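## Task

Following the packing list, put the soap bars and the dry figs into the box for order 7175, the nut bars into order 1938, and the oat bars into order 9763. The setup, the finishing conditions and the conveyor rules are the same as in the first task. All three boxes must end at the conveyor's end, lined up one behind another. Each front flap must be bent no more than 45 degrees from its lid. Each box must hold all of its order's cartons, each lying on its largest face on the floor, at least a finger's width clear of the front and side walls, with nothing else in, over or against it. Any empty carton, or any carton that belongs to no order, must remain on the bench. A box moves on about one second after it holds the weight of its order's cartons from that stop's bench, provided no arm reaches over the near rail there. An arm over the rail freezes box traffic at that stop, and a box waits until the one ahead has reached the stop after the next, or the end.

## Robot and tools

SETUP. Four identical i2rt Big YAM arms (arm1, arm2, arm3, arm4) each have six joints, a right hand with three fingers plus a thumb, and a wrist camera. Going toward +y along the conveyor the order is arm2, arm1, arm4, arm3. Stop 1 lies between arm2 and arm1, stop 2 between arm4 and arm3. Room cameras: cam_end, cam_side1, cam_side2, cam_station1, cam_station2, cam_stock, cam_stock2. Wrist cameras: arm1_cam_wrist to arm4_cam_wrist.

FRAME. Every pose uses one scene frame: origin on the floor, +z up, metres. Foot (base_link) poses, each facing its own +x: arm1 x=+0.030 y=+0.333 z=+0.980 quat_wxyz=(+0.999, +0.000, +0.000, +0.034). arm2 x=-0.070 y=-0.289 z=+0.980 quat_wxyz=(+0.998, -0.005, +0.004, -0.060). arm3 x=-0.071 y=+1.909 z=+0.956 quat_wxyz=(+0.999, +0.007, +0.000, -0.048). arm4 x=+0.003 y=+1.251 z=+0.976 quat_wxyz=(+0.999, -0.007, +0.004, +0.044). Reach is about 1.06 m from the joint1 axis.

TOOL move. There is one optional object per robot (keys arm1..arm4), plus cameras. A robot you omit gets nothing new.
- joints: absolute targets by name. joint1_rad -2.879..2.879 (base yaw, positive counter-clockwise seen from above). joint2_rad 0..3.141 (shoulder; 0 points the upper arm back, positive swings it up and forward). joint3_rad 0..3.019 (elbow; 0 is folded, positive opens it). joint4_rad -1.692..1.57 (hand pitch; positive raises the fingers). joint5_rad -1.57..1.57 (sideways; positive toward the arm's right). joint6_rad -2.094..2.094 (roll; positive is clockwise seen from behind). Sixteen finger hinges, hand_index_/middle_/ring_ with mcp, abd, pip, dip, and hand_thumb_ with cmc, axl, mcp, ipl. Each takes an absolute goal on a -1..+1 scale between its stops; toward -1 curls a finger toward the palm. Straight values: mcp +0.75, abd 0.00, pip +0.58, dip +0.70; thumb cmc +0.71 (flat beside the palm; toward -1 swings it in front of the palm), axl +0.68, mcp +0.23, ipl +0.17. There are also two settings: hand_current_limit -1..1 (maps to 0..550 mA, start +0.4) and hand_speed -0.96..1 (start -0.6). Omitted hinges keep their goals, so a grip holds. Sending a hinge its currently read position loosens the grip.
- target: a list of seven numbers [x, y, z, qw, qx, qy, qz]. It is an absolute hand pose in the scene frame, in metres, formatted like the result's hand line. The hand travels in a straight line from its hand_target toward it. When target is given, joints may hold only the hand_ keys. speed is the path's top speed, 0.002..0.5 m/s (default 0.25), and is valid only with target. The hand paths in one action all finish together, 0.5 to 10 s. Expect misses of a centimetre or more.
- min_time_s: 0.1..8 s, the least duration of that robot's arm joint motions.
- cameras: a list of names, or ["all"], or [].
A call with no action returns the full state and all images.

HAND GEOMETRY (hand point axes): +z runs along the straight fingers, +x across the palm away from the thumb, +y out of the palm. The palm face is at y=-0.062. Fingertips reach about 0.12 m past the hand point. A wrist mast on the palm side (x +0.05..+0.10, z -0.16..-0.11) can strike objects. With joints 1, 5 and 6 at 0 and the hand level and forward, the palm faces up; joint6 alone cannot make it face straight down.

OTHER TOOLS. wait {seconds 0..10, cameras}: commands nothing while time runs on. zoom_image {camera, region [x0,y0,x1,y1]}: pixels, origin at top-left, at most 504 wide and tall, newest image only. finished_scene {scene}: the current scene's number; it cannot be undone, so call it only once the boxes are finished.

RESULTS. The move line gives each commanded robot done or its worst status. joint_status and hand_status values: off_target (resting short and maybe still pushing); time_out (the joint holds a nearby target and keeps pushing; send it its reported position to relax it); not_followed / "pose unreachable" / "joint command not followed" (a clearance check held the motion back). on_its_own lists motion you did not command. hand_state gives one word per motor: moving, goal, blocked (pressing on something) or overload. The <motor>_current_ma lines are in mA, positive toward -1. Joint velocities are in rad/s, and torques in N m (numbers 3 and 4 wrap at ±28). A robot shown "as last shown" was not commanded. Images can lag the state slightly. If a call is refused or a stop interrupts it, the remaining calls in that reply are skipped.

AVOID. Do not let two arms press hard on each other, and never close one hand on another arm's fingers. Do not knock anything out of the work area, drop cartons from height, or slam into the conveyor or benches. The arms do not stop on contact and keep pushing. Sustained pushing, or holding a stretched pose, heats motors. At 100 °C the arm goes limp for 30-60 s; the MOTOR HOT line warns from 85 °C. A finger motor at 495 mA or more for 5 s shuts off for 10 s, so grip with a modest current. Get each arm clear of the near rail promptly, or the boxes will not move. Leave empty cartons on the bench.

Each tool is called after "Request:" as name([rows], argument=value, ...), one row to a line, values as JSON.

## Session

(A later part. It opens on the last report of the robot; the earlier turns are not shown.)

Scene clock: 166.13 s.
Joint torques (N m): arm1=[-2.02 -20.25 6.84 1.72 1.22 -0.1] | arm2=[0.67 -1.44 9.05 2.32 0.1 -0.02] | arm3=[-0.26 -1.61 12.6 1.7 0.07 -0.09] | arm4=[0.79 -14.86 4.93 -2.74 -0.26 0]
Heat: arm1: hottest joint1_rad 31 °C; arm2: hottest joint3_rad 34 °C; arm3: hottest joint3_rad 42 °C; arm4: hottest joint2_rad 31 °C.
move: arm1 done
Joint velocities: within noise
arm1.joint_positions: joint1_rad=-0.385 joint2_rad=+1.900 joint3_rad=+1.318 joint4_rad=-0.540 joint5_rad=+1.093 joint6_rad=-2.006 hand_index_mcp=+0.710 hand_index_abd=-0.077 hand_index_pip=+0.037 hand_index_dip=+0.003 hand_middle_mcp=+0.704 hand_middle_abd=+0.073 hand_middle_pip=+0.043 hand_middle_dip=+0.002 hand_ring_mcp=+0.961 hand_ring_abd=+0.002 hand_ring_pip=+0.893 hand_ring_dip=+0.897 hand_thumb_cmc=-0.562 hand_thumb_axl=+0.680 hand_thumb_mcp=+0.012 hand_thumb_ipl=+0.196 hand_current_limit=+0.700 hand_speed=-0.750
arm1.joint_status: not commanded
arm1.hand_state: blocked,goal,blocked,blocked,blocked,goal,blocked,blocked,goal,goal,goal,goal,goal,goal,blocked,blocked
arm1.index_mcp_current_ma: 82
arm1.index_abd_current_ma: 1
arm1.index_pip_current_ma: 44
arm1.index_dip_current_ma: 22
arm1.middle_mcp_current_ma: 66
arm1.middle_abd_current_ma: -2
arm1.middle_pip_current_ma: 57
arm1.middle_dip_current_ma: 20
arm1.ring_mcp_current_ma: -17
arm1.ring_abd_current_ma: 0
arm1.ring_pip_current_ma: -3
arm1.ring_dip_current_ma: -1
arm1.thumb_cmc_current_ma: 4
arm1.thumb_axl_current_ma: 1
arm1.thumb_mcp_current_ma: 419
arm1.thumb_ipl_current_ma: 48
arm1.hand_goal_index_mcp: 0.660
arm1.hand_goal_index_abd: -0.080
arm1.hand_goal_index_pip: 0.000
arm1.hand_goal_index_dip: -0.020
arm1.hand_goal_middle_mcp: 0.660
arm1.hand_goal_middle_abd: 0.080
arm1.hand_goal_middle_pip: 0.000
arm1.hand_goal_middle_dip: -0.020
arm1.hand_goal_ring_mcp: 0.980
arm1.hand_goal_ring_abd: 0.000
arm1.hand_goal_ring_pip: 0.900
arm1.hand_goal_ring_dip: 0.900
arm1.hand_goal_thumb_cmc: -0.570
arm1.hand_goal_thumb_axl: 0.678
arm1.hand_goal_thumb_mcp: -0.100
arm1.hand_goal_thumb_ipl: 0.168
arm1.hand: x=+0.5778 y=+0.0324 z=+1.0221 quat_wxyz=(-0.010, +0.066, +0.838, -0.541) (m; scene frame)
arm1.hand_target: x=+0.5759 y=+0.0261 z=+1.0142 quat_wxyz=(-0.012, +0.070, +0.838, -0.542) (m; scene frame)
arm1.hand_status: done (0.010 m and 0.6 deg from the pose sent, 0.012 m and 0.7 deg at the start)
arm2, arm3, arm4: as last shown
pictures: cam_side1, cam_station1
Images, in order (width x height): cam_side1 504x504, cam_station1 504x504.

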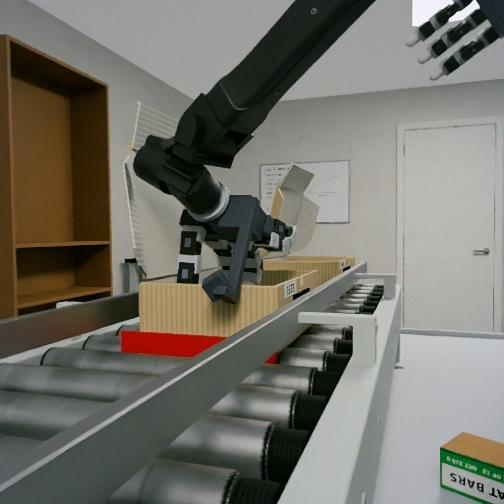

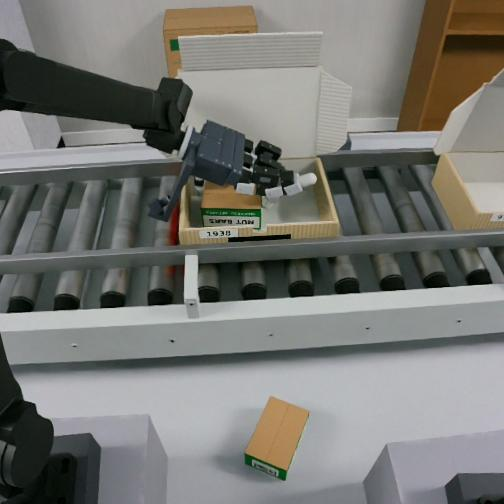

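Request:
move(arm1={"target": [0.578, 0.028, 1.018, -0.012, 0.07, 0.838, -0.542], "speed": 0.04, "joints": {"hand_thumb_mcp": 0.0, "hand_index_mcp": 0.69, "hand_middle_mcp": 0.69}})

Request:
move(arm1={"joints": {"hand_thumb_mcp": 0.09, "hand_index_mcp": 0.78, "hand_middle_mcp": 0.78}}, cameras=["cam_station1"])

Request:
zoom_image(camera="cam_station1", region=[130, 60, 380, 310])

Scene clock: 167.40 s.
Joint torques (N m): arm1=[-1.44 -20.48 7.49 0.99 1.33 -0.03] | arm2=[0.38 -1.49 9.09 2.43 0.11 -0.03] | arm3=[-0.09 -1.73 12.7 1.73 0.05 -0.06] | arm4=[0.97 -15.03 4.89 -2.76 -0.25 -0.01]
Heat: arm1: hottest joint1_rad 31 °C; arm2: hottest joint3_rad 34 °C; arm3: hottest joint3_rad 42 °C; arm4: hottest joint2_rad 31 °C.
move: arm1 off_target
Joint velocities: within noise
arm1.joint_positions: joint1_rad=-0.385 joint2_rad=+1.900 joint3_rad=+1.318 joint4_rad=-0.540 joint5_rad=+1.093 joint6_rad=-2.006 hand_index_mcp=+0.706 hand_index_abd=-0.077 hand_index_pip=+0.033 hand_index_dip=+0.003 hand_middle_mcp=+0.705 hand_middle_abd=+0.073 hand_middle_pip=+0.032 hand_middle_dip=+0.001 hand_ring_mcp=+0.961 hand_ring_abd=+0.002 hand_ring_pip=+0.893 hand_ring_dip=+0.897 hand_thumb_cmc=-0.562 hand_thumb_axl=+0.680 hand_thumb_mcp=+0.027 hand_thumb_ipl=+0.196 hand_current_limit=+0.700 hand_speed=-0.750
arm1.joint_status: hand_thumb_mcp off_target (ended at +0.027, target +0.000); the others done
arm1.hand_state: goal,goal,blocked,blocked,goal,goal,blocked,blocked,goal,goal,goal,goal,goal,goal,blocked,blocked
arm1.index_mcp_current_ma: 13
arm1.index_abd_current_ma: 1
arm1.index_pip_current_ma: 38
arm1.index_dip_current_ma: 22
arm1.middle_mcp_current_ma: 12
arm1.middle_abd_current_ma: -2
arm1.middle_pip_current_ma: 36
arm1.middle_dip_current_ma: 17
arm1.ring_mcp_current_ma: -17
arm1.ring_abd_current_ma: 0
arm1.ring_pip_current_ma: -3
arm1.ring_dip_current_ma: -1
arm1.thumb_cmc_current_ma: 4
arm1.thumb_axl_current_ma: 1
arm1.thumb_mcp_current_ma: 42
arm1.thumb_ipl_current_ma: 46
arm1.hand_goal_index_mcp: 0.690
arm1.hand_goal_index_abd: -0.080
arm1.hand_goal_index_pip: 0.000
arm1.hand_goal_index_dip: -0.020
arm1.hand_goal_middle_mcp: 0.690
arm1.hand_goal_middle_abd: 0.080
arm1.hand_goal_middle_pip: 0.000
arm1.hand_goal_middle_dip: -0.020
arm1.hand_goal_ring_mcp: 0.980
arm1.hand_goal_ring_abd: 0.000
arm1.hand_goal_ring_pip: 0.900
arm1.hand_goal_ring_dip: 0.900
arm1.hand_goal_thumb_cmc: -0.570
arm1.hand_goal_thumb_axl: 0.678
arm1.hand_goal_thumb_mcp: 0.000
arm1.hand_goal_thumb_ipl: 0.168
arm1.hand: x=+0.5777 y=+0.0323 z=+1.0220 quat_wxyz=(-0.010, +0.066, +0.839, -0.541) (m; scene frame)
arm1.hand_target: x=+0.5780 y=+0.0281 z=+1.0181 quat_wxyz=(-0.012, +0.070, +0.838, -0.542) (m; scene frame)
arm1.hand_status: done (0.006 m and 0.6 deg from the pose sent, 0.006 m and 0.6 deg at the start)
arm2.joint_positions: joint1_rad=-0.124 joint2_rad=+0.644 joint3_rad=+1.406 joint4_rad=-1.239 joint5_rad=+0.070 joint6_rad=+1.094 hand_index_mcp=+0.755 hand_index_abd=+0.000 hand_index_pip=+0.577 hand_index_dip=+0.696 hand_middle_mcp=+0.755 hand_middle_abd=+0.000 hand_middle_pip=+0.577 hand_middle_dip=+0.696 hand_ring_mcp=+0.755 hand_ring_abd=+0.000 hand_ring_pip=+0.577 hand_ring_dip=+0.696 hand_thumb_cmc=+0.715 hand_thumb_axl=+0.677 hand_thumb_mcp=+0.226 hand_thumb_ipl=+0.168 hand_current_limit=+0.400 hand_speed=-0.600
arm2.joint_status: not commanded
arm2.hand_state: goal,goal,overload,goal,goal,goal,goal,goal,goal,goal,goal,goal,goal,goal,goal,goal
arm2.index_mcp_current_ma: 0
arm2.index_abd_current_ma: 0
arm2.index_pip_current_ma: 0
arm2.index_dip_current_ma: 0
arm2.middle_mcp_current_ma: 0
arm2.middle_abd_current_ma: 0
arm2.middle_pip_current_ma: 0
arm2.middle_dip_current_ma: 0
arm2.ring_mcp_current_ma: 0
arm2.ring_abd_current_ma: 0
arm2.ring_pip_current_ma: 0
arm2.ring_dip_current_ma: 0
arm2.thumb_cmc_current_ma: 0
arm2.thumb_axl_current_ma: 0
arm2.thumb_mcp_current_ma: 0
arm2.thumb_ipl_current_ma: 0
arm2.hand_goal_index_mcp: 0.754
arm2.hand_goal_index_abd: 0.000
arm2.hand_goal_index_pip: 0.576
arm2.hand_goal_index_dip: 0.696
arm2.hand_goal_middle_mcp: 0.754
arm2.hand_goal_middle_abd: 0.000
arm2.hand_goal_middle_pip: 0.576
arm2.hand_goal_middle_dip: 0.696
arm2.hand_goal_ring_mcp: 0.754
arm2.hand_goal_ring_abd: 0.000
arm2.hand_goal_ring_pip: 0.576
arm2.hand_goal_ring_dip: 0.696
arm2.hand_goal_thumb_cmc: 0.714
arm2.hand_goal_thumb_axl: 0.678
arm2.hand_goal_thumb_mcp: 0.226
arm2.hand_goal_thumb_ipl: 0.168
arm2.hand: x=+0.1623 y=-0.4413 z=+1.5615 quat_wxyz=(+0.215, +0.851, +0.084, +0.472) (m; scene frame)
arm2.hand_target: x=+0.1589 y=-0.4403 z=+1.5764 quat_wxyz=(+0.220, +0.842, +0.083, +0.486) (m; scene frame)
arm2.hand_status: not commanded
arm3.joint_positions: joint1_rad=+0.273 joint2_rad=+0.833 joint3_rad=+1.000 joint4_rad=-1.428 joint5_rad=-0.004 joint6_rad=+0.007 hand_index_mcp=+0.860 hand_index_abd=+0.001 hand_index_pip=-0.355 hand_index_dip=+0.265 hand_middle_mcp=+0.860 hand_middle_abd=+0.001 hand_middle_pip=-0.355 hand_middle_dip=+0.265 hand_ring_mcp=+0.974 hand_ring_abd=+0.001 hand_ring_pip=+0.897 hand_ring_dip=+0.897 hand_thumb_cmc=-0.568 hand_thumb_axl=+0.677 hand_thumb_mcp=+0.078 hand_thumb_ipl=+0.168 hand_current_limit=+0.700 hand_speed=-0.750
arm3.joint_status: not commanded
arm3.hand_state: goal,goal,goal,goal,goal,goal,goal,goal,goal,goal,goal,goal,goal,goal,goal,goal
arm3.index_mcp_current_ma: 0
arm3.index_abd_current_ma: 0
arm3.index_pip_current_ma: 2
arm3.index_dip_current_ma: 2
arm3.middle_mcp_current_ma: 0
arm3.middle_abd_current_ma: 0
arm3.middle_pip_current_ma: 2
arm3.middle_dip_current_ma: 2
arm3.ring_mcp_current_ma: -6
arm3.ring_abd_current_ma: 0
arm3.ring_pip_current_ma: -2
arm3.ring_dip_current_ma: -2
arm3.thumb_cmc_current_ma: 1
arm3.thumb_axl_current_ma: 0
arm3.thumb_mcp_current_ma: -2
arm3.thumb_ipl_current_ma: 0
arm3.hand_goal_index_mcp: 0.860
arm3.hand_goal_index_abd: 0.000
arm3.hand_goal_index_pip: -0.358
arm3.hand_goal_index_dip: 0.262
arm3.hand_goal_middle_mcp: 0.860
arm3.hand_goal_middle_abd: 0.000
arm3.hand_goal_middle_pip: -0.358
arm3.hand_goal_middle_dip: 0.262
arm3.hand_goal_ring_mcp: 0.980
arm3.hand_goal_ring_abd: 0.000
arm3.hand_goal_ring_pip: 0.900
arm3.hand_goal_ring_dip: 0.900
arm3.hand_goal_thumb_cmc: -0.570
arm3.hand_goal_thumb_axl: 0.678
arm3.hand_goal_thumb_mcp: 0.080
arm3.hand_goal_thumb_ipl: 0.168
arm3.hand: x=+0.2775 y=+1.9435 z=+1.2663 quat_wxyz=(+0.093, +0.637, +0.755, +0.125) (m; scene frame)
arm3.hand_target: x=+0.2848 y=+1.9476 z=+1.2983 quat_wxyz=(+0.117, +0.628, +0.755, +0.152) (m; scene frame)
arm3.hand_status: not commanded
arm4.joint_positions: joint1_rad=+1.030 joint2_rad=+2.231 joint3_rad=+1.334 joint4_rad=-1.680 joint5_rad=-0.290 joint6_rad=+0.171 hand_index_mcp=+0.855 hand_index_abd=+0.000 hand_index_pip=-0.355 hand_index_dip=+0.265 hand_middle_mcp=+0.855 hand_middle_abd=+0.000 hand_middle_pip=-0.356 hand_middle_dip=+0.266 hand_ring_mcp=+0.973 hand_ring_abd=+0.000 hand_ring_pip=+0.896 hand_ring_dip=+0.897 hand_thumb_cmc=-0.568 hand_thumb_axl=+0.677 hand_thumb_mcp=+0.078 hand_thumb_ipl=+0.168 hand_current_limit=+0.700 hand_speed=-0.750
arm4.joint_status: not commanded
arm4.hand_state: goal,goal,goal,goal,goal,goal,goal,goal,goal,goal,goal,goal,goal,goal,goal,goal
arm4.index_mcp_current_ma: -18
arm4.index_abd_current_ma: 1
arm4.index_pip_current_ma: 8
arm4.index_dip_current_ma: 9
arm4.middle_mcp_current_ma: -18
arm4.middle_abd_current_ma: 1
arm4.middle_pip_current_ma: 7
arm4.middle_dip_current_ma: 12
arm4.ring_mcp_current_ma: -25
arm4.ring_abd_current_ma: 1
arm4.ring_pip_current_ma: -12
arm4.ring_dip_current_ma: -8
arm4.thumb_cmc_current_ma: 8
arm4.thumb_axl_current_ma: -2
arm4.thumb_mcp_current_ma: -10
arm4.thumb_ipl_current_ma: -1
arm4.hand_goal_index_mcp: 0.860
arm4.hand_goal_index_abd: 0.000
arm4.hand_goal_index_pip: -0.358
arm4.hand_goal_index_dip: 0.262
arm4.hand_goal_middle_mcp: 0.860
arm4.hand_goal_middle_abd: 0.000
arm4.hand_goal_middle_pip: -0.358
arm4.hand_goal_middle_dip: 0.262
arm4.hand_goal_ring_mcp: 0.980
arm4.hand_goal_ring_abd: 0.000
arm4.hand_goal_ring_pip: 0.900
arm4.hand_goal_ring_dip: 0.900
arm4.hand_goal_thumb_cmc: -0.570
arm4.hand_goal_thumb_axl: 0.678
arm4.hand_goal_thumb_mcp: 0.080
arm4.hand_goal_thumb_ipl: 0.168
arm4.hand: x=+0.1548 y=+1.5941 z=+0.8572 quat_wxyz=(-0.193, +0.332, +0.799, -0.462) (m; scene frame)
arm4.hand_target: x=+0.1498 y=+1.5964 z=+0.8497 quat_wxyz=(-0.195, +0.324, +0.796, -0.472) (m; scene frame)
arm4.hand_status: not commanded
pictures: none

Scene clock: 167.97 s.
Joint torques (N m): arm1=[-1.32 -20.54 7.56 0.94 1.17 -0.02] | arm2=[0.26 -1.26 8.96 2.39 0.08 -0.04] | arm3=[-0.32 -1.73 12.52 1.65 0.06 -0.04] | arm4=[0.79 -14.8 4.94 -2.74 -0.26 -0.01]
Heat: arm1: hottest joint1_rad 31 °C; arm2: hottest joint3_rad 34 °C; arm3: hottest joint3_rad 42 °C; arm4: hottest joint2_rad 31 °C.
move: arm1 done
Joint velocities: within noise
arm1.joint_positions: joint1_rad=-0.385 joint2_rad=+1.900 joint3_rad=+1.318 joint4_rad=-0.540 joint5_rad=+1.096 joint6_rad=-2.006 hand_index_mcp=+0.761 hand_index_abd=-0.077 hand_index_pip=+0.002 hand_index_dip=-0.017 hand_middle_mcp=+0.761 hand_middle_abd=+0.077 hand_middle_pip=+0.002 hand_middle_dip=-0.017 hand_ring_mcp=+0.961 hand_ring_abd=+0.002 hand_ring_pip=+0.893 hand_ring_dip=+0.897 hand_thumb_cmc=-0.568 hand_thumb_axl=+0.680 hand_thumb_mcp=+0.086 hand_thumb_ipl=+0.170 hand_current_limit=+0.700 hand_speed=-0.750
arm1.joint_status: all done
arm1.hand_state: goal,goal,goal,goal,goal,goal,goal,goal,goal,goal,goal,goal,goal,goal,goal,goal
arm1.index_mcp_current_ma: -16
arm1.index_abd_current_ma: 1
arm1.index_pip_current_ma: 0
arm1.index_dip_current_ma: 1
arm1.middle_mcp_current_ma: -16
arm1.middle_abd_current_ma: -1
arm1.middle_pip_current_ma: 0
arm1.middle_dip_current_ma: 1
arm1.ring_mcp_current_ma: -17
arm1.ring_abd_current_ma: 0
arm1.ring_pip_current_ma: -3
arm1.ring_dip_current_ma: -1
arm1.thumb_cmc_current_ma: 0
arm1.thumb_axl_current_ma: 1
arm1.thumb_mcp_current_ma: -2
arm1.thumb_ipl_current_ma: 1
arm1.hand_goal_index_mcp: 0.780
arm1.hand_goal_index_abd: -0.080
arm1.hand_goal_index_pip: 0.000
arm1.hand_goal_index_dip: -0.020
arm1.hand_goal_middle_mcp: 0.780
arm1.hand_goal_middle_abd: 0.080
arm1.hand_goal_middle_pip: 0.000
arm1.hand_goal_middle_dip: -0.020
arm1.hand_goal_ring_mcp: 0.980
arm1.hand_goal_ring_abd: 0.000
arm1.hand_goal_ring_pip: 0.900
arm1.hand_goal_ring_dip: 0.900
arm1.hand_goal_thumb_cmc: -0.570
arm1.hand_goal_thumb_axl: 0.678
arm1.hand_goal_thumb_mcp: 0.090
arm1.hand_goal_thumb_ipl: 0.168
arm1.hand: x=+0.5774 y=+0.0318 z=+1.0224 quat_wxyz=(-0.010, +0.066, +0.838, -0.542) (m; scene frame)
arm1.hand_target: x=+0.5780 y=+0.0281 z=+1.0182 quat_wxyz=(-0.012, +0.070, +0.838, -0.542) (m; scene frame)
arm1.hand_status: not commanded
arm2, arm3, arm4: as last shown
pictures: cam_station1
Images, in order (width x height): cam_station1 504x504.

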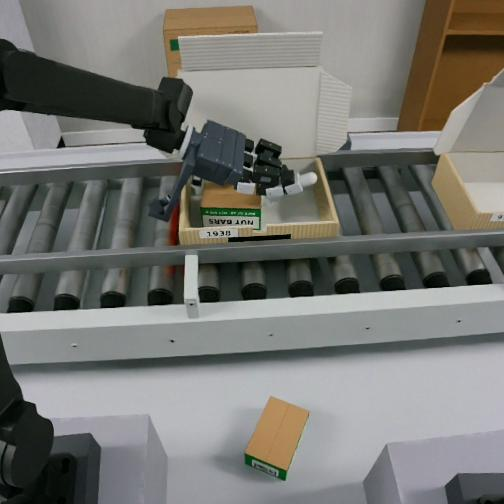

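Scaled by 2.016 from the camera's 504x504 image, which has a finer 720x720 frame.

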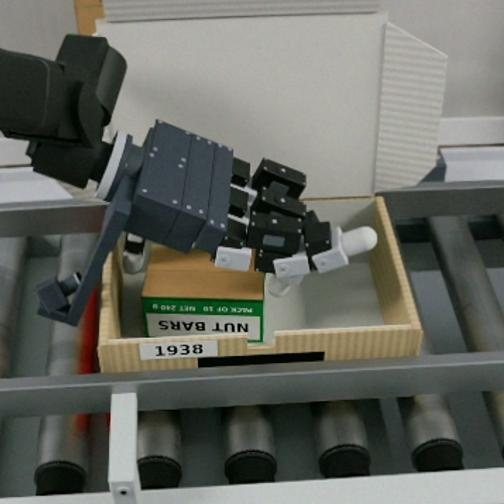

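Request:
move(arm1={"target": [0.575, 0.030, 1.07, -0.012, 0.07, 0.838, -0.542], "speed": 0.08}, cameras=["cam_station1"])

Request:
zoom_image(camera="cam_station1", region=[130, 60, 380, 310])

Scene clock: 169.47 s.
Joint torques (N m): arm1=[-1.38 -20.42 10.11 0.25 1.22 -0.01] | arm2=[0.5 -1.03 9.02 2.33 0.09 -0.03] | arm3=[-0.79 -2.08 12.56 1.66 0.06 -0.08] | arm4=[1.03 -14.8 4.93 -2.73 -0.27 -0.01]
Heat: arm1: hottest joint1_rad 31 °C; arm2: hottest joint3_rad 34 °C; arm3: hottest joint3_rad 42 °C; arm4: hottest joint2_rad 31 °C.
move: arm1 off_target
Joint velocities: within noise
arm1.joint_positions: joint1_rad=-0.385 joint2_rad=+1.833 joint3_rad=+1.322 joint4_rad=-0.644 joint5_rad=+1.097 joint6_rad=-2.006 hand_index_mcp=+0.761 hand_index_abd=-0.077 hand_index_pip=+0.002 hand_index_dip=-0.017 hand_middle_mcp=+0.761 hand_middle_abd=+0.077 hand_middle_pip=+0.002 hand_middle_dip=-0.017 hand_ring_mcp=+0.961 hand_ring_abd=+0.002 hand_ring_pip=+0.893 hand_ring_dip=+0.897 hand_thumb_cmc=-0.568 hand_thumb_axl=+0.680 hand_thumb_mcp=+0.086 hand_thumb_ipl=+0.170 hand_current_limit=+0.700 hand_speed=-0.750
arm1.joint_status: not commanded
arm1.hand_state: goal,goal,goal,goal,goal,goal,goal,goal,goal,goal,goal,goal,goal,goal,goal,goal
arm1.index_mcp_current_ma: -16
arm1.index_abd_current_ma: 1
arm1.index_pip_current_ma: 0
arm1.index_dip_current_ma: 1
arm1.middle_mcp_current_ma: -16
arm1.middle_abd_current_ma: -1
arm1.middle_pip_current_ma: 0
arm1.middle_dip_current_ma: 1
arm1.ring_mcp_current_ma: -17
arm1.ring_abd_current_ma: 0
arm1.ring_pip_current_ma: -3
arm1.ring_dip_current_ma: -1
arm1.thumb_cmc_current_ma: 0
arm1.thumb_axl_current_ma: 1
arm1.thumb_mcp_current_ma: -2
arm1.thumb_ipl_current_ma: 1
arm1.hand_goal_index_mcp: 0.780
arm1.hand_goal_index_abd: -0.080
arm1.hand_goal_index_pip: 0.000
arm1.hand_goal_index_dip: -0.020
arm1.hand_goal_middle_mcp: 0.780
arm1.hand_goal_middle_abd: 0.080
arm1.hand_goal_middle_pip: 0.000
arm1.hand_goal_middle_dip: -0.020
arm1.hand_goal_ring_mcp: 0.980
arm1.hand_goal_ring_abd: 0.000
arm1.hand_goal_ring_pip: 0.900
arm1.hand_goal_ring_dip: 0.900
arm1.hand_goal_thumb_cmc: -0.570
arm1.hand_goal_thumb_axl: 0.678
arm1.hand_goal_thumb_mcp: 0.090
arm1.hand_goal_thumb_ipl: 0.168
arm1.hand: x=+0.5620 y=+0.0368 z=+1.0547 quat_wxyz=(-0.024, +0.058, +0.840, -0.539) (m; scene frame)
arm1.hand_target: x=+0.5744 y=+0.0303 z=+1.0702 quat_wxyz=(-0.012, +0.070, +0.837, -0.542) (m; scene frame)
arm1.hand_status: off_target (0.021 m and 2.0 deg from the pose sent, 0.048 m and 0.5 deg at the start)
arm2, arm3, arm4: as last shown
pictures: cam_station1
Images, in order (width x height): cam_station1 504x504.

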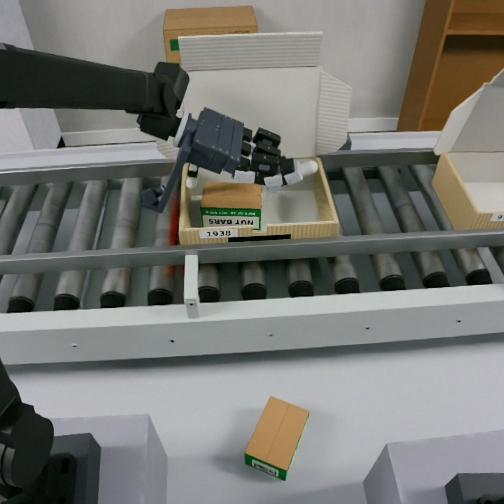

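Scaled by 2.016 from the camera's 504x504 image, which has a finer 720x720 frame.

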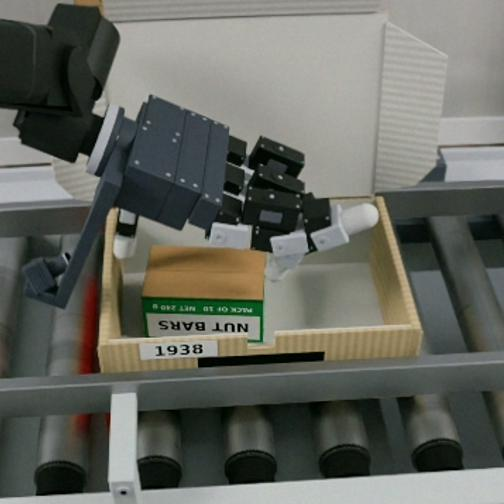

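Request:
move(arm1={"target": [0.560, 0.04, 1.19, -0.012, 0.07, 0.838, -0.542], "speed": 0.2})

Request:
move(arm1={"joints": {"joint1_rad": -0.41, "joint2_rad": 1.40, "joint3_rad": 1.5, "joint4_rad": -1.5, "joint5_rad": 1.1, "joint6_rad": -1.4}, "min_time_s": 2}, cameras=["cam_station1"])

Request:
move(arm1={"joints": {"joint1_rad": -0.66, "joint2_rad": 1.25, "joint3_rad": 1.2, "joint4_rad": -1.66, "joint5_rad": 0.3, "joint6_rad": -0.5}, "min_time_s": 2})

Request:
move(arm1={"joints": {"joint1_rad": -0.7, "joint2_rad": 0.85, "joint3_rad": 1.05, "joint4_rad": -1.45, "joint5_rad": 0.0, "joint6_rad": 0.0}, "min_time_s": 2}, cameras=["cam_station1", "cam_side2", "cam_station2", "cam_stock2"])

Scene clock: 171.30 s.
Joint torques (N m): arm1=[-0.38 -17.26 11.08 0.42 1.18 -0.01] | arm2=[0.56 -1.2 9.01 2.36 0.08 -0.03] | arm3=[-0.09 -1.79 12.51 1.72 0.03 -0.09] | arm4=[0.91 -14.8 4.89 -2.73 -0.26 -0.01]
Heat: arm1: hottest joint1_rad 31 °C; arm2: hottest joint3_rad 34 °C; arm3: hottest joint3_rad 42 °C; arm4: hottest joint2_rad 31 °C.
move: arm1 off_target
Joint velocities: within noise
arm1.joint_positions: joint1_rad=-0.385 joint2_rad=+1.674 joint3_rad=+1.456 joint4_rad=-0.938 joint5_rad=+1.101 joint6_rad=-1.992 hand_index_mcp=+0.762 hand_index_abd=-0.077 hand_index_pip=+0.001 hand_index_dip=-0.017 hand_middle_mcp=+0.762 hand_middle_abd=+0.077 hand_middle_pip=+0.002 hand_middle_dip=-0.017 hand_ring_mcp=+0.962 hand_ring_abd=+0.002 hand_ring_pip=+0.893 hand_ring_dip=+0.897 hand_thumb_cmc=-0.568 hand_thumb_axl=+0.680 hand_thumb_mcp=+0.086 hand_thumb_ipl=+0.170 hand_current_limit=+0.700 hand_speed=-0.750
arm1.joint_status: not commanded
arm1.hand_state: goal,goal,goal,goal,goal,goal,goal,goal,goal,goal,goal,goal,goal,goal,goal,goal
arm1.index_mcp_current_ma: -15
arm1.index_abd_current_ma: 1
arm1.index_pip_current_ma: 0
arm1.index_dip_current_ma: 1
arm1.middle_mcp_current_ma: -15
arm1.middle_abd_current_ma: -1
arm1.middle_pip_current_ma: 0
arm1.middle_dip_current_ma: 1
arm1.ring_mcp_current_ma: -16
arm1.ring_abd_current_ma: 0
arm1.ring_pip_current_ma: -3
arm1.ring_dip_current_ma: -1
arm1.thumb_cmc_current_ma: 0
arm1.thumb_axl_current_ma: 1
arm1.thumb_mcp_current_ma: -2
arm1.thumb_ipl_current_ma: 1
arm1.hand_goal_index_mcp: 0.780
arm1.hand_goal_index_abd: -0.080
arm1.hand_goal_index_pip: 0.000
arm1.hand_goal_index_dip: -0.020
arm1.hand_goal_middle_mcp: 0.780
arm1.hand_goal_middle_abd: 0.080
arm1.hand_goal_middle_pip: 0.000
arm1.hand_goal_middle_dip: -0.020
arm1.hand_goal_ring_mcp: 0.980
arm1.hand_goal_ring_abd: 0.000
arm1.hand_goal_ring_pip: 0.900
arm1.hand_goal_ring_dip: 0.900
arm1.hand_goal_thumb_cmc: -0.570
arm1.hand_goal_thumb_axl: 0.678
arm1.hand_goal_thumb_mcp: 0.090
arm1.hand_goal_thumb_ipl: 0.168
arm1.hand: x=+0.5460 y=+0.0413 z=+1.1814 quat_wxyz=(-0.021, +0.064, +0.839, -0.540) (m; scene frame)
arm1.hand_target: x=+0.5595 y=+0.0404 z=+1.1898 quat_wxyz=(-0.011, +0.070, +0.838, -0.542) (m; scene frame)
arm1.hand_status: off_target (0.016 m and 1.2 deg from the pose sent, 0.135 m and 2.0 deg at the start)
arm2, arm3, arm4: as last shown
pictures: none

Scene clock: 174.03 s.
Joint torques (N m): arm1=[-1.67 -13.27 11.02 -0.1 1.22 0.06] | arm2=[0.5 -1.08 9.02 2.44 0.1 -0.02] | arm3=[-0.73 -2.02 12.66 1.65 0.06 -0.05] | arm4=[0.79 -14.92 4.9 -2.71 -0.26 0]
Heat: arm1: hottest joint1_rad 31 °C; arm2: hottest joint3_rad 34 °C; arm3: hottest joint3_rad 42 °C; arm4: hottest joint2_rad 31 °C.
move: arm1 done
Joint velocities: within noise
arm1.joint_positions: joint1_rad=-0.401 joint2_rad=+1.398 joint3_rad=+1.456 joint4_rad=-1.489 joint5_rad=+1.101 joint6_rad=-1.410 hand_index_mcp=+0.762 hand_index_abd=-0.078 hand_index_pip=+0.001 hand_index_dip=-0.017 hand_middle_mcp=+0.762 hand_middle_abd=+0.077 hand_middle_pip=+0.002 hand_middle_dip=-0.017 hand_ring_mcp=+0.962 hand_ring_abd=+0.002 hand_ring_pip=+0.893 hand_ring_dip=+0.897 hand_thumb_cmc=-0.570 hand_thumb_axl=+0.680 hand_thumb_mcp=+0.086 hand_thumb_ipl=+0.170 hand_current_limit=+0.700 hand_speed=-0.750
arm1.joint_status: all done
arm1.hand_state: goal,goal,goal,goal,goal,goal,goal,goal,goal,goal,goal,goal,goal,goal,goal,goal
arm1.index_mcp_current_ma: -15
arm1.index_abd_current_ma: 0
arm1.index_pip_current_ma: 0
arm1.index_dip_current_ma: 1
arm1.middle_mcp_current_ma: -15
arm1.middle_abd_current_ma: -1
arm1.middle_pip_current_ma: 0
arm1.middle_dip_current_ma: 1
arm1.ring_mcp_current_ma: -16
arm1.ring_abd_current_ma: 0
arm1.ring_pip_current_ma: -3
arm1.ring_dip_current_ma: -1
arm1.thumb_cmc_current_ma: 0
arm1.thumb_axl_current_ma: 0
arm1.thumb_mcp_current_ma: -2
arm1.thumb_ipl_current_ma: 1
arm1.hand_goal_index_mcp: 0.780
arm1.hand_goal_index_abd: -0.080
arm1.hand_goal_index_pip: 0.000
arm1.hand_goal_index_dip: -0.020
arm1.hand_goal_middle_mcp: 0.780
arm1.hand_goal_middle_abd: 0.080
arm1.hand_goal_middle_pip: 0.000
arm1.hand_goal_middle_dip: -0.020
arm1.hand_goal_ring_mcp: 0.980
arm1.hand_goal_ring_abd: 0.000
arm1.hand_goal_ring_pip: 0.900
arm1.hand_goal_ring_dip: 0.900
arm1.hand_goal_thumb_cmc: -0.570
arm1.hand_goal_thumb_axl: 0.678
arm1.hand_goal_thumb_mcp: 0.090
arm1.hand_goal_thumb_ipl: 0.168
arm1.hand: x=+0.4372 y=+0.0659 z=+1.3001 quat_wxyz=(+0.014, +0.243, +0.816, -0.525) (m; scene frame)
arm1.hand_target: x=+0.4413 y=+0.0600 z=+1.3189 quat_wxyz=(+0.028, +0.258, +0.811, -0.525) (m; scene frame)
arm1.hand_status: not commanded
arm2, arm3, arm4: as last shown
pictures: cam_station1
Images, in order (width x height): cam_station1 504x504.

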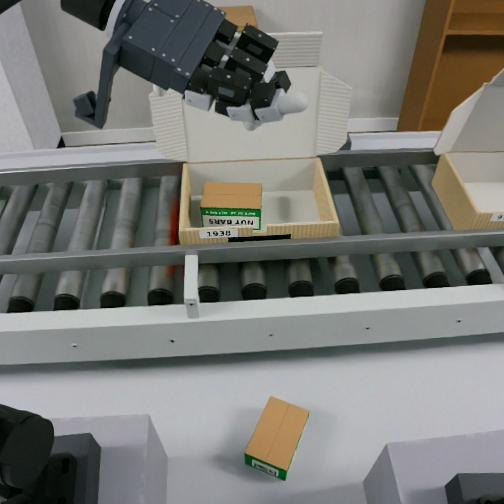

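Scene clock: 176.80 s.
Joint torques (N m): arm1=[-1.79 -10.58 6.98 -0.55 0.3 0.02] | arm2=[0.38 -1.14 8.98 2.4 0.08 -0.01] | arm3=[-0.79 -2.26 12.56 1.65 0.03 -0.05] | arm4=[1.03 -14.92 4.93 -2.7 -0.26 -0.01]
Heat: arm1: hottest joint1_rad 31 °C; arm2: hottest joint3_rad 34 °C; arm3: hottest joint3_rad 42 °C; arm4: hottest joint2_rad 31 °C.
move: arm1 done
Joint velocities: within noise
arm1.joint_positions: joint1_rad=-0.652 joint2_rad=+1.256 joint3_rad=+1.210 joint4_rad=-1.649 joint5_rad=+0.303 joint6_rad=-0.511 hand_index_mcp=+0.773 hand_index_abd=-0.078 hand_index_pip=+0.001 hand_index_dip=-0.017 hand_middle_mcp=+0.773 hand_middle_abd=+0.077 hand_middle_pip=+0.002 hand_middle_dip=-0.017 hand_ring_mcp=+0.966 hand_ring_abd=+0.002 hand_ring_pip=+0.893 hand_ring_dip=+0.897 hand_thumb_cmc=-0.571 hand_thumb_axl=+0.680 hand_thumb_mcp=+0.086 hand_thumb_ipl=+0.169 hand_current_limit=+0.700 hand_speed=-0.750
arm1.joint_status: all done
arm1.hand_state: goal,goal,goal,goal,goal,goal,goal,goal,goal,goal,goal,goal,goal,goal,goal,goal
arm1.index_mcp_current_ma: -3
arm1.index_abd_current_ma: 0
arm1.index_pip_current_ma: 0
arm1.index_dip_current_ma: 1
arm1.middle_mcp_current_ma: -3
arm1.middle_abd_current_ma: -1
arm1.middle_pip_current_ma: 0
arm1.middle_dip_current_ma: 1
arm1.ring_mcp_current_ma: -10
arm1.ring_abd_current_ma: 0
arm1.ring_pip_current_ma: -3
arm1.ring_dip_current_ma: -1
arm1.thumb_cmc_current_ma: 0
arm1.thumb_axl_current_ma: 0
arm1.thumb_mcp_current_ma: -2
arm1.thumb_ipl_current_ma: 0
arm1.hand_goal_index_mcp: 0.780
arm1.hand_goal_index_abd: -0.080
arm1.hand_goal_index_pip: 0.000
arm1.hand_goal_index_dip: -0.020
arm1.hand_goal_middle_mcp: 0.780
arm1.hand_goal_middle_abd: 0.080
arm1.hand_goal_middle_pip: 0.000
arm1.hand_goal_middle_dip: -0.020
arm1.hand_goal_ring_mcp: 0.980
arm1.hand_goal_ring_abd: 0.000
arm1.hand_goal_ring_pip: 0.900
arm1.hand_goal_ring_dip: 0.900
arm1.hand_goal_thumb_cmc: -0.570
arm1.hand_goal_thumb_axl: 0.678
arm1.hand_goal_thumb_mcp: 0.090
arm1.hand_goal_thumb_ipl: 0.168
arm1.hand: x=+0.3504 y=+0.0832 z=+1.2194 quat_wxyz=(-0.024, +0.716, +0.679, -0.161) (m; scene frame)
arm1.hand_target: x=+0.3434 y=+0.0835 z=+1.2169 quat_wxyz=(-0.031, +0.722, +0.673, -0.161) (m; scene frame)
arm1.hand_status: not commanded
arm2, arm3, arm4: as last shown
pictures: none

Scene clock: 179.50 s.
Joint torques (N m): arm1=[-1.73 -3.9 7.56 1.58 -0.04 -0.03] | arm2=[0.62 -1.26 9.01 2.41 0.07 -0.02] | arm3=[-0.5 -2.2 12.52 1.65 0.03 -0.08] | arm4=[0.97 -14.92 4.89 -2.76 -0.25 -0.01]
Heat: arm1: hottest joint1_rad 31 °C; arm2: hottest joint3_rad 34 °C; arm3: hottest joint3_rad 42 °C; arm4: hottest joint2_rad 31 °C.
move: arm1 done
Joint velocities: within noise
arm1.joint_positions: joint1_rad=-0.690 joint2_rad=+0.853 joint3_rad=+1.060 joint4_rad=-1.465 joint5_rad=+0.003 joint6_rad=-0.010 hand_index_mcp=+0.780 hand_index_abd=-0.078 hand_index_pip=+0.001 hand_index_dip=-0.017 hand_middle_mcp=+0.780 hand_middle_abd=+0.077 hand_middle_pip=+0.002 hand_middle_dip=-0.017 hand_ring_mcp=+0.974 hand_ring_abd=+0.002 hand_ring_pip=+0.895 hand_ring_dip=+0.897 hand_thumb_cmc=-0.571 hand_thumb_axl=+0.680 hand_thumb_mcp=+0.086 hand_thumb_ipl=+0.169 hand_current_limit=+0.700 hand_speed=-0.750
arm1.joint_status: all done
arm1.hand_state: goal,goal,goal,goal,goal,goal,goal,goal,goal,goal,goal,goal,goal,goal,goal,goal
arm1.index_mcp_current_ma: 0
arm1.index_abd_current_ma: 0
arm1.index_pip_current_ma: 0
arm1.index_dip_current_ma: 1
arm1.middle_mcp_current_ma: 0
arm1.middle_abd_current_ma: -1
arm1.middle_pip_current_ma: 0
arm1.middle_dip_current_ma: 1
arm1.ring_mcp_current_ma: -2
arm1.ring_abd_current_ma: 0
arm1.ring_pip_current_ma: -2
arm1.ring_dip_current_ma: -1
arm1.thumb_cmc_current_ma: 0
arm1.thumb_axl_current_ma: 0
arm1.thumb_mcp_current_ma: -2
arm1.thumb_ipl_current_ma: 0
arm1.hand_goal_index_mcp: 0.780
arm1.hand_goal_index_abd: -0.080
arm1.hand_goal_index_pip: 0.000
arm1.hand_goal_index_dip: -0.020
arm1.hand_goal_middle_mcp: 0.780
arm1.hand_goal_middle_abd: 0.080
arm1.hand_goal_middle_pip: 0.000
arm1.hand_goal_middle_dip: -0.020
arm1.hand_goal_ring_mcp: 0.980
arm1.hand_goal_ring_abd: 0.000
arm1.hand_goal_ring_pip: 0.900
arm1.hand_goal_ring_dip: 0.900
arm1.hand_goal_thumb_cmc: -0.570
arm1.hand_goal_thumb_axl: 0.678
arm1.hand_goal_thumb_mcp: 0.090
arm1.hand_goal_thumb_ipl: 0.168
arm1.hand: x=+0.3051 y=+0.1072 z=+1.3097 quat_wxyz=(+0.139, +0.877, +0.455, +0.069) (m; scene frame)
arm1.hand_target: x=+0.3037 y=+0.1036 z=+1.3074 quat_wxyz=(+0.142, +0.880, +0.447, +0.072) (m; scene frame)
arm1.hand_status: not commanded
arm2, arm3, arm4: as last shown
pictures: cam_side2, cam_station1, cam_station2, cam_stock2
Images, in order (width x height): cam_side2 504x504, cam_station1 504x504, cam_station2 504x504, cam_stock2 504x504.

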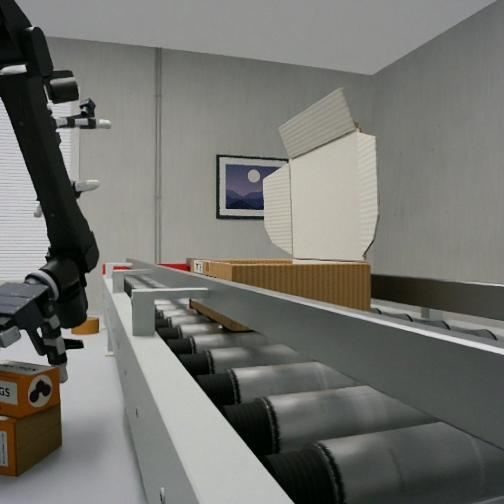

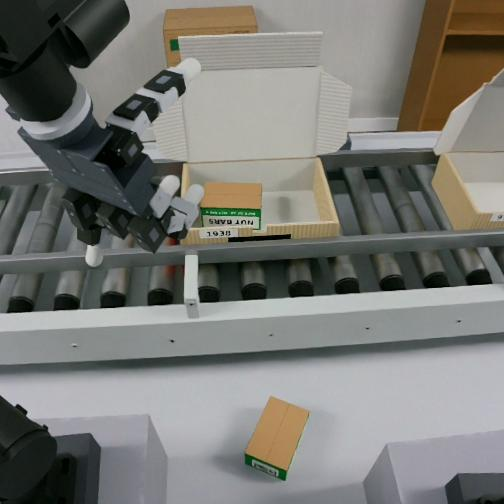

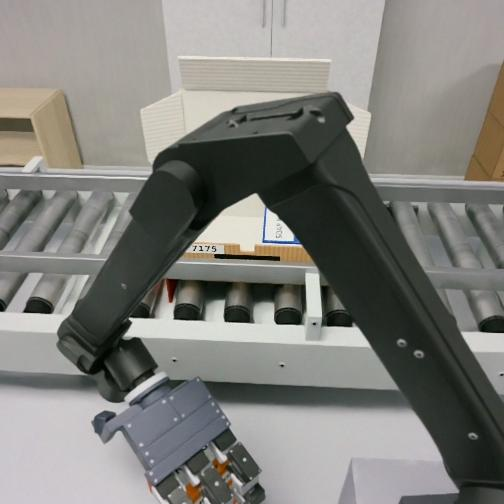

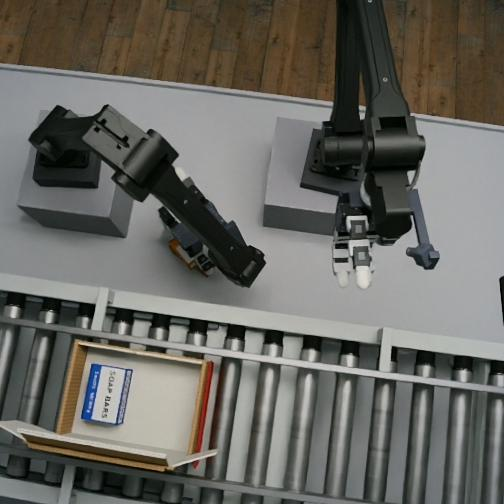

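Request:
zoom_image(camera="cam_stock2", region=[120, 160, 300, 340])

Request:
zoom_image(camera="cam_station2", region=[90, 354, 290, 504])

Request:
zoom_image(camera="cam_side2", region=[0, 260, 200, 500])

Scaled by 2.800 from the camera's 504x504 image, which has a finer 720x720 frame.

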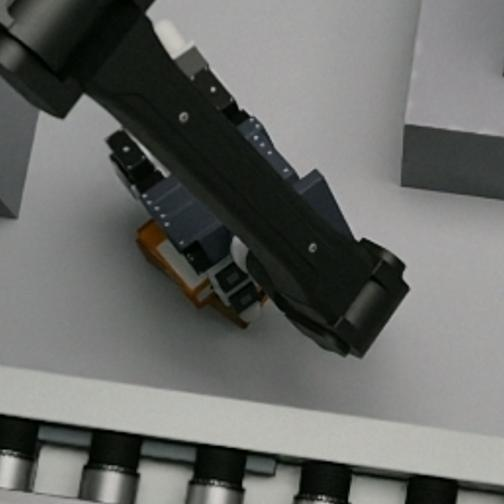

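Scaled by 2.520 from the camera's 504x504 image, which has a finer 720x720 frame.

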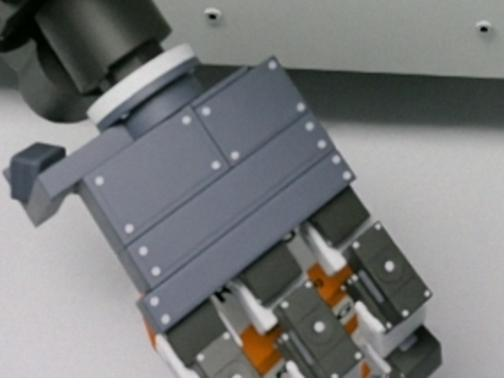

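Scaled by 2.100 from the camera's 504x504 image, which has a finer 720x720 frame.

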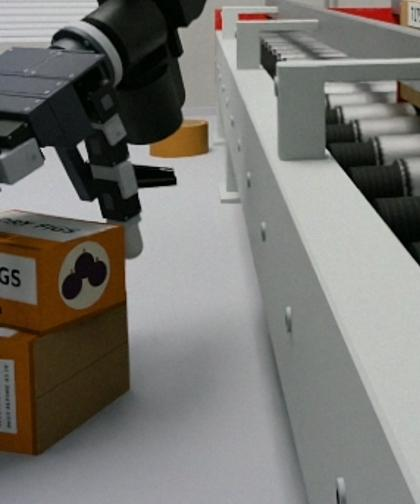

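Request:
zoom_image(camera="cam_stock2", region=[150, 220, 230, 300])

Request:
zoom_image(camera="cam_side2", region=[0, 340, 100, 480])

Scaled by 6.300 from the camera's 504x504 image, which has a finer 720x720 frame.

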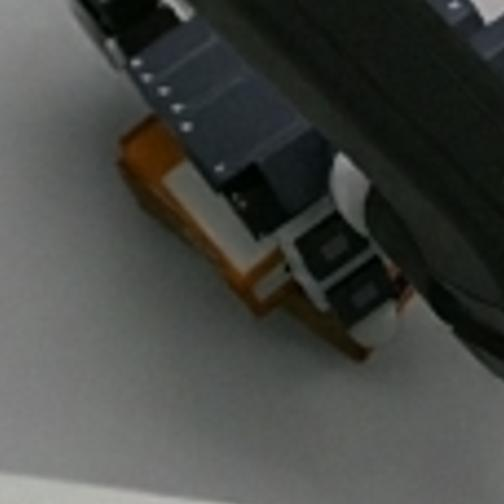

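Scaled by 3.600 from the camera's 504x504 image, which has a finer 720x720 frame.

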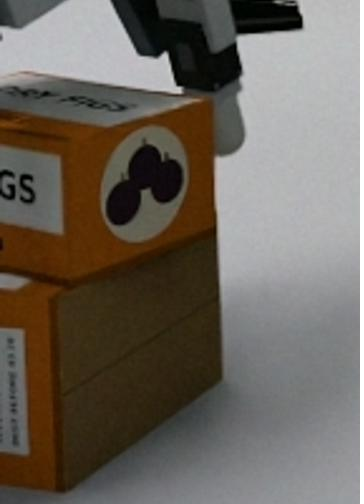

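Request:
move(arm4={"target": [0.149, 1.602, 0.836, 0.2013, -0.3159, -0.782, 0.4982], "speed": 0.05}, cameras=["cam_side2", "cam_stock2"])

Request:
zoom_image(camera="cam_stock2", region=[150, 220, 230, 300])

Request:
zoom_image(camera="cam_side2", region=[0, 340, 100, 480])

Scene clock: 183.17 s.
Joint torques (N m): arm1=[-1.73 -3.9 7.53 1.57 -0.04 -0.01] | arm2=[0.5 -1.32 9.03 2.39 0.07 -0.03] | arm3=[-0.21 -1.96 12.56 1.69 0.03 -0.04] | arm4=[1.03 -15.15 4.77 -2.76 -0.25 0]
Heat: arm1: hottest joint1_rad 31 °C; arm2: hottest joint3_rad 34 °C; arm3: hottest joint3_rad 42 °C; arm4: hottest joint2_rad 31 °C.
move: arm4 off_target
Joint velocities: within noise
arm1, arm2, arm3: as last shown
arm1.hand: x=+0.3051 y=+0.1072 z=+1.3096 quat_wxyz=(+0.139, +0.877, +0.455, +0.069) (m; scene frame)
arm4.joint_positions: joint1_rad=+1.036 joint2_rad=+2.274 joint3_rad=+1.366 joint4_rad=-1.680 joint5_rad=-0.295 joint6_rad=+0.170 hand_index_mcp=+0.855 hand_index_abd=+0.000 hand_index_pip=-0.355 hand_index_dip=+0.265 hand_middle_mcp=+0.855 hand_middle_abd=+0.000 hand_middle_pip=-0.356 hand_middle_dip=+0.266 hand_ring_mcp=+0.973 hand_ring_abd=+0.000 hand_ring_pip=+0.896 hand_ring_dip=+0.897 hand_thumb_cmc=-0.568 hand_thumb_axl=+0.677 hand_thumb_mcp=+0.078 hand_thumb_ipl=+0.168 hand_current_limit=+0.700 hand_speed=-0.750
arm4.joint_status: not commanded
arm4.hand_state: goal,goal,goal,goal,goal,goal,goal,goal,goal,goal,goal,goal,goal,goal,goal,goal
arm4.index_mcp_current_ma: -18
arm4.index_abd_current_ma: 1
arm4.index_pip_current_ma: 8
arm4.index_dip_current_ma: 9
arm4.middle_mcp_current_ma: -18
arm4.middle_abd_current_ma: 1
arm4.middle_pip_current_ma: 7
arm4.middle_dip_current_ma: 12
arm4.ring_mcp_current_ma: -25
arm4.ring_abd_current_ma: 1
arm4.ring_pip_current_ma: -12
arm4.ring_dip_current_ma: -8
arm4.thumb_cmc_current_ma: 8
arm4.thumb_axl_current_ma: -2
arm4.thumb_mcp_current_ma: -10
arm4.thumb_ipl_current_ma: -1
arm4.hand_goal_index_mcp: 0.860
arm4.hand_goal_index_abd: 0.000
arm4.hand_goal_index_pip: -0.358
arm4.hand_goal_index_dip: 0.262
arm4.hand_goal_middle_mcp: 0.860
arm4.hand_goal_middle_abd: 0.000
arm4.hand_goal_middle_pip: -0.358
arm4.hand_goal_middle_dip: 0.262
arm4.hand_goal_ring_mcp: 0.980
arm4.hand_goal_ring_abd: 0.000
arm4.hand_goal_ring_pip: 0.900
arm4.hand_goal_ring_dip: 0.900
arm4.hand_goal_thumb_cmc: -0.570
arm4.hand_goal_thumb_axl: 0.678
arm4.hand_goal_thumb_mcp: 0.080
arm4.hand_goal_thumb_ipl: 0.168
arm4.hand: x=+0.1542 y=+1.6000 z=+0.8439 quat_wxyz=(-0.194, +0.331, +0.797, -0.467) (m; scene frame)
arm4.hand_target: x=+0.1488 y=+1.6015 z=+0.8358 quat_wxyz=(-0.197, +0.323, +0.793, -0.478) (m; scene frame)
arm4.hand_status: off_target (0.010 m and 4.4 deg from the pose sent, 0.023 m and 5.0 deg at the start; a joint's target at an end of its range on 35 of 35 steps)
pictures: cam_side2, cam_stock2
Images, in order (width x height): cam_side2 504x504, cam_stock2 504x504.

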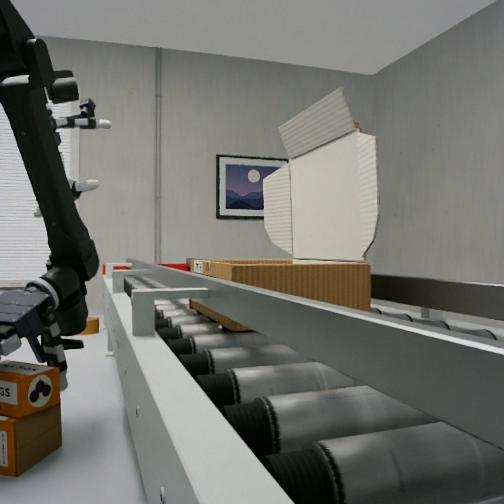

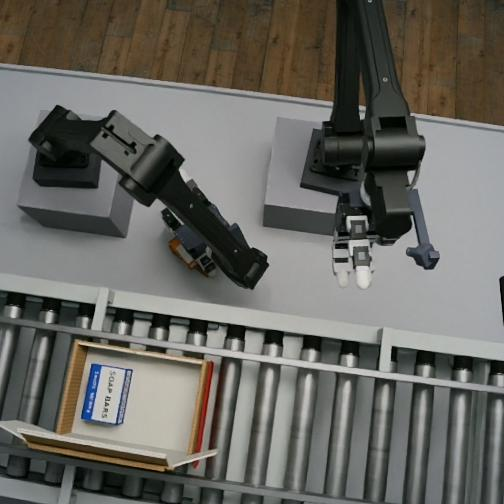

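Scaled by 6.300 from the camera's 504x504 image, which has a finer 720x720 frame.

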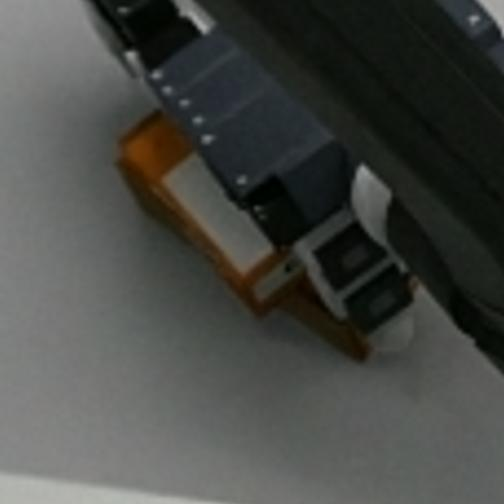

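Scaled by 3.600 from the camera's 504x504 image, which has a finer 720x720 frame.

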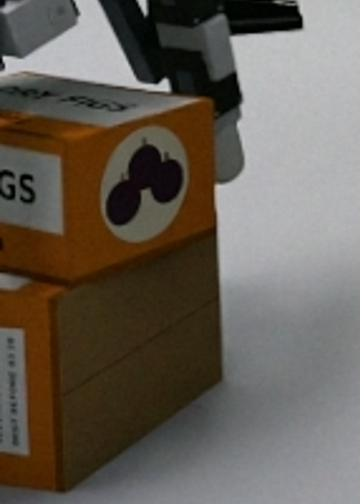

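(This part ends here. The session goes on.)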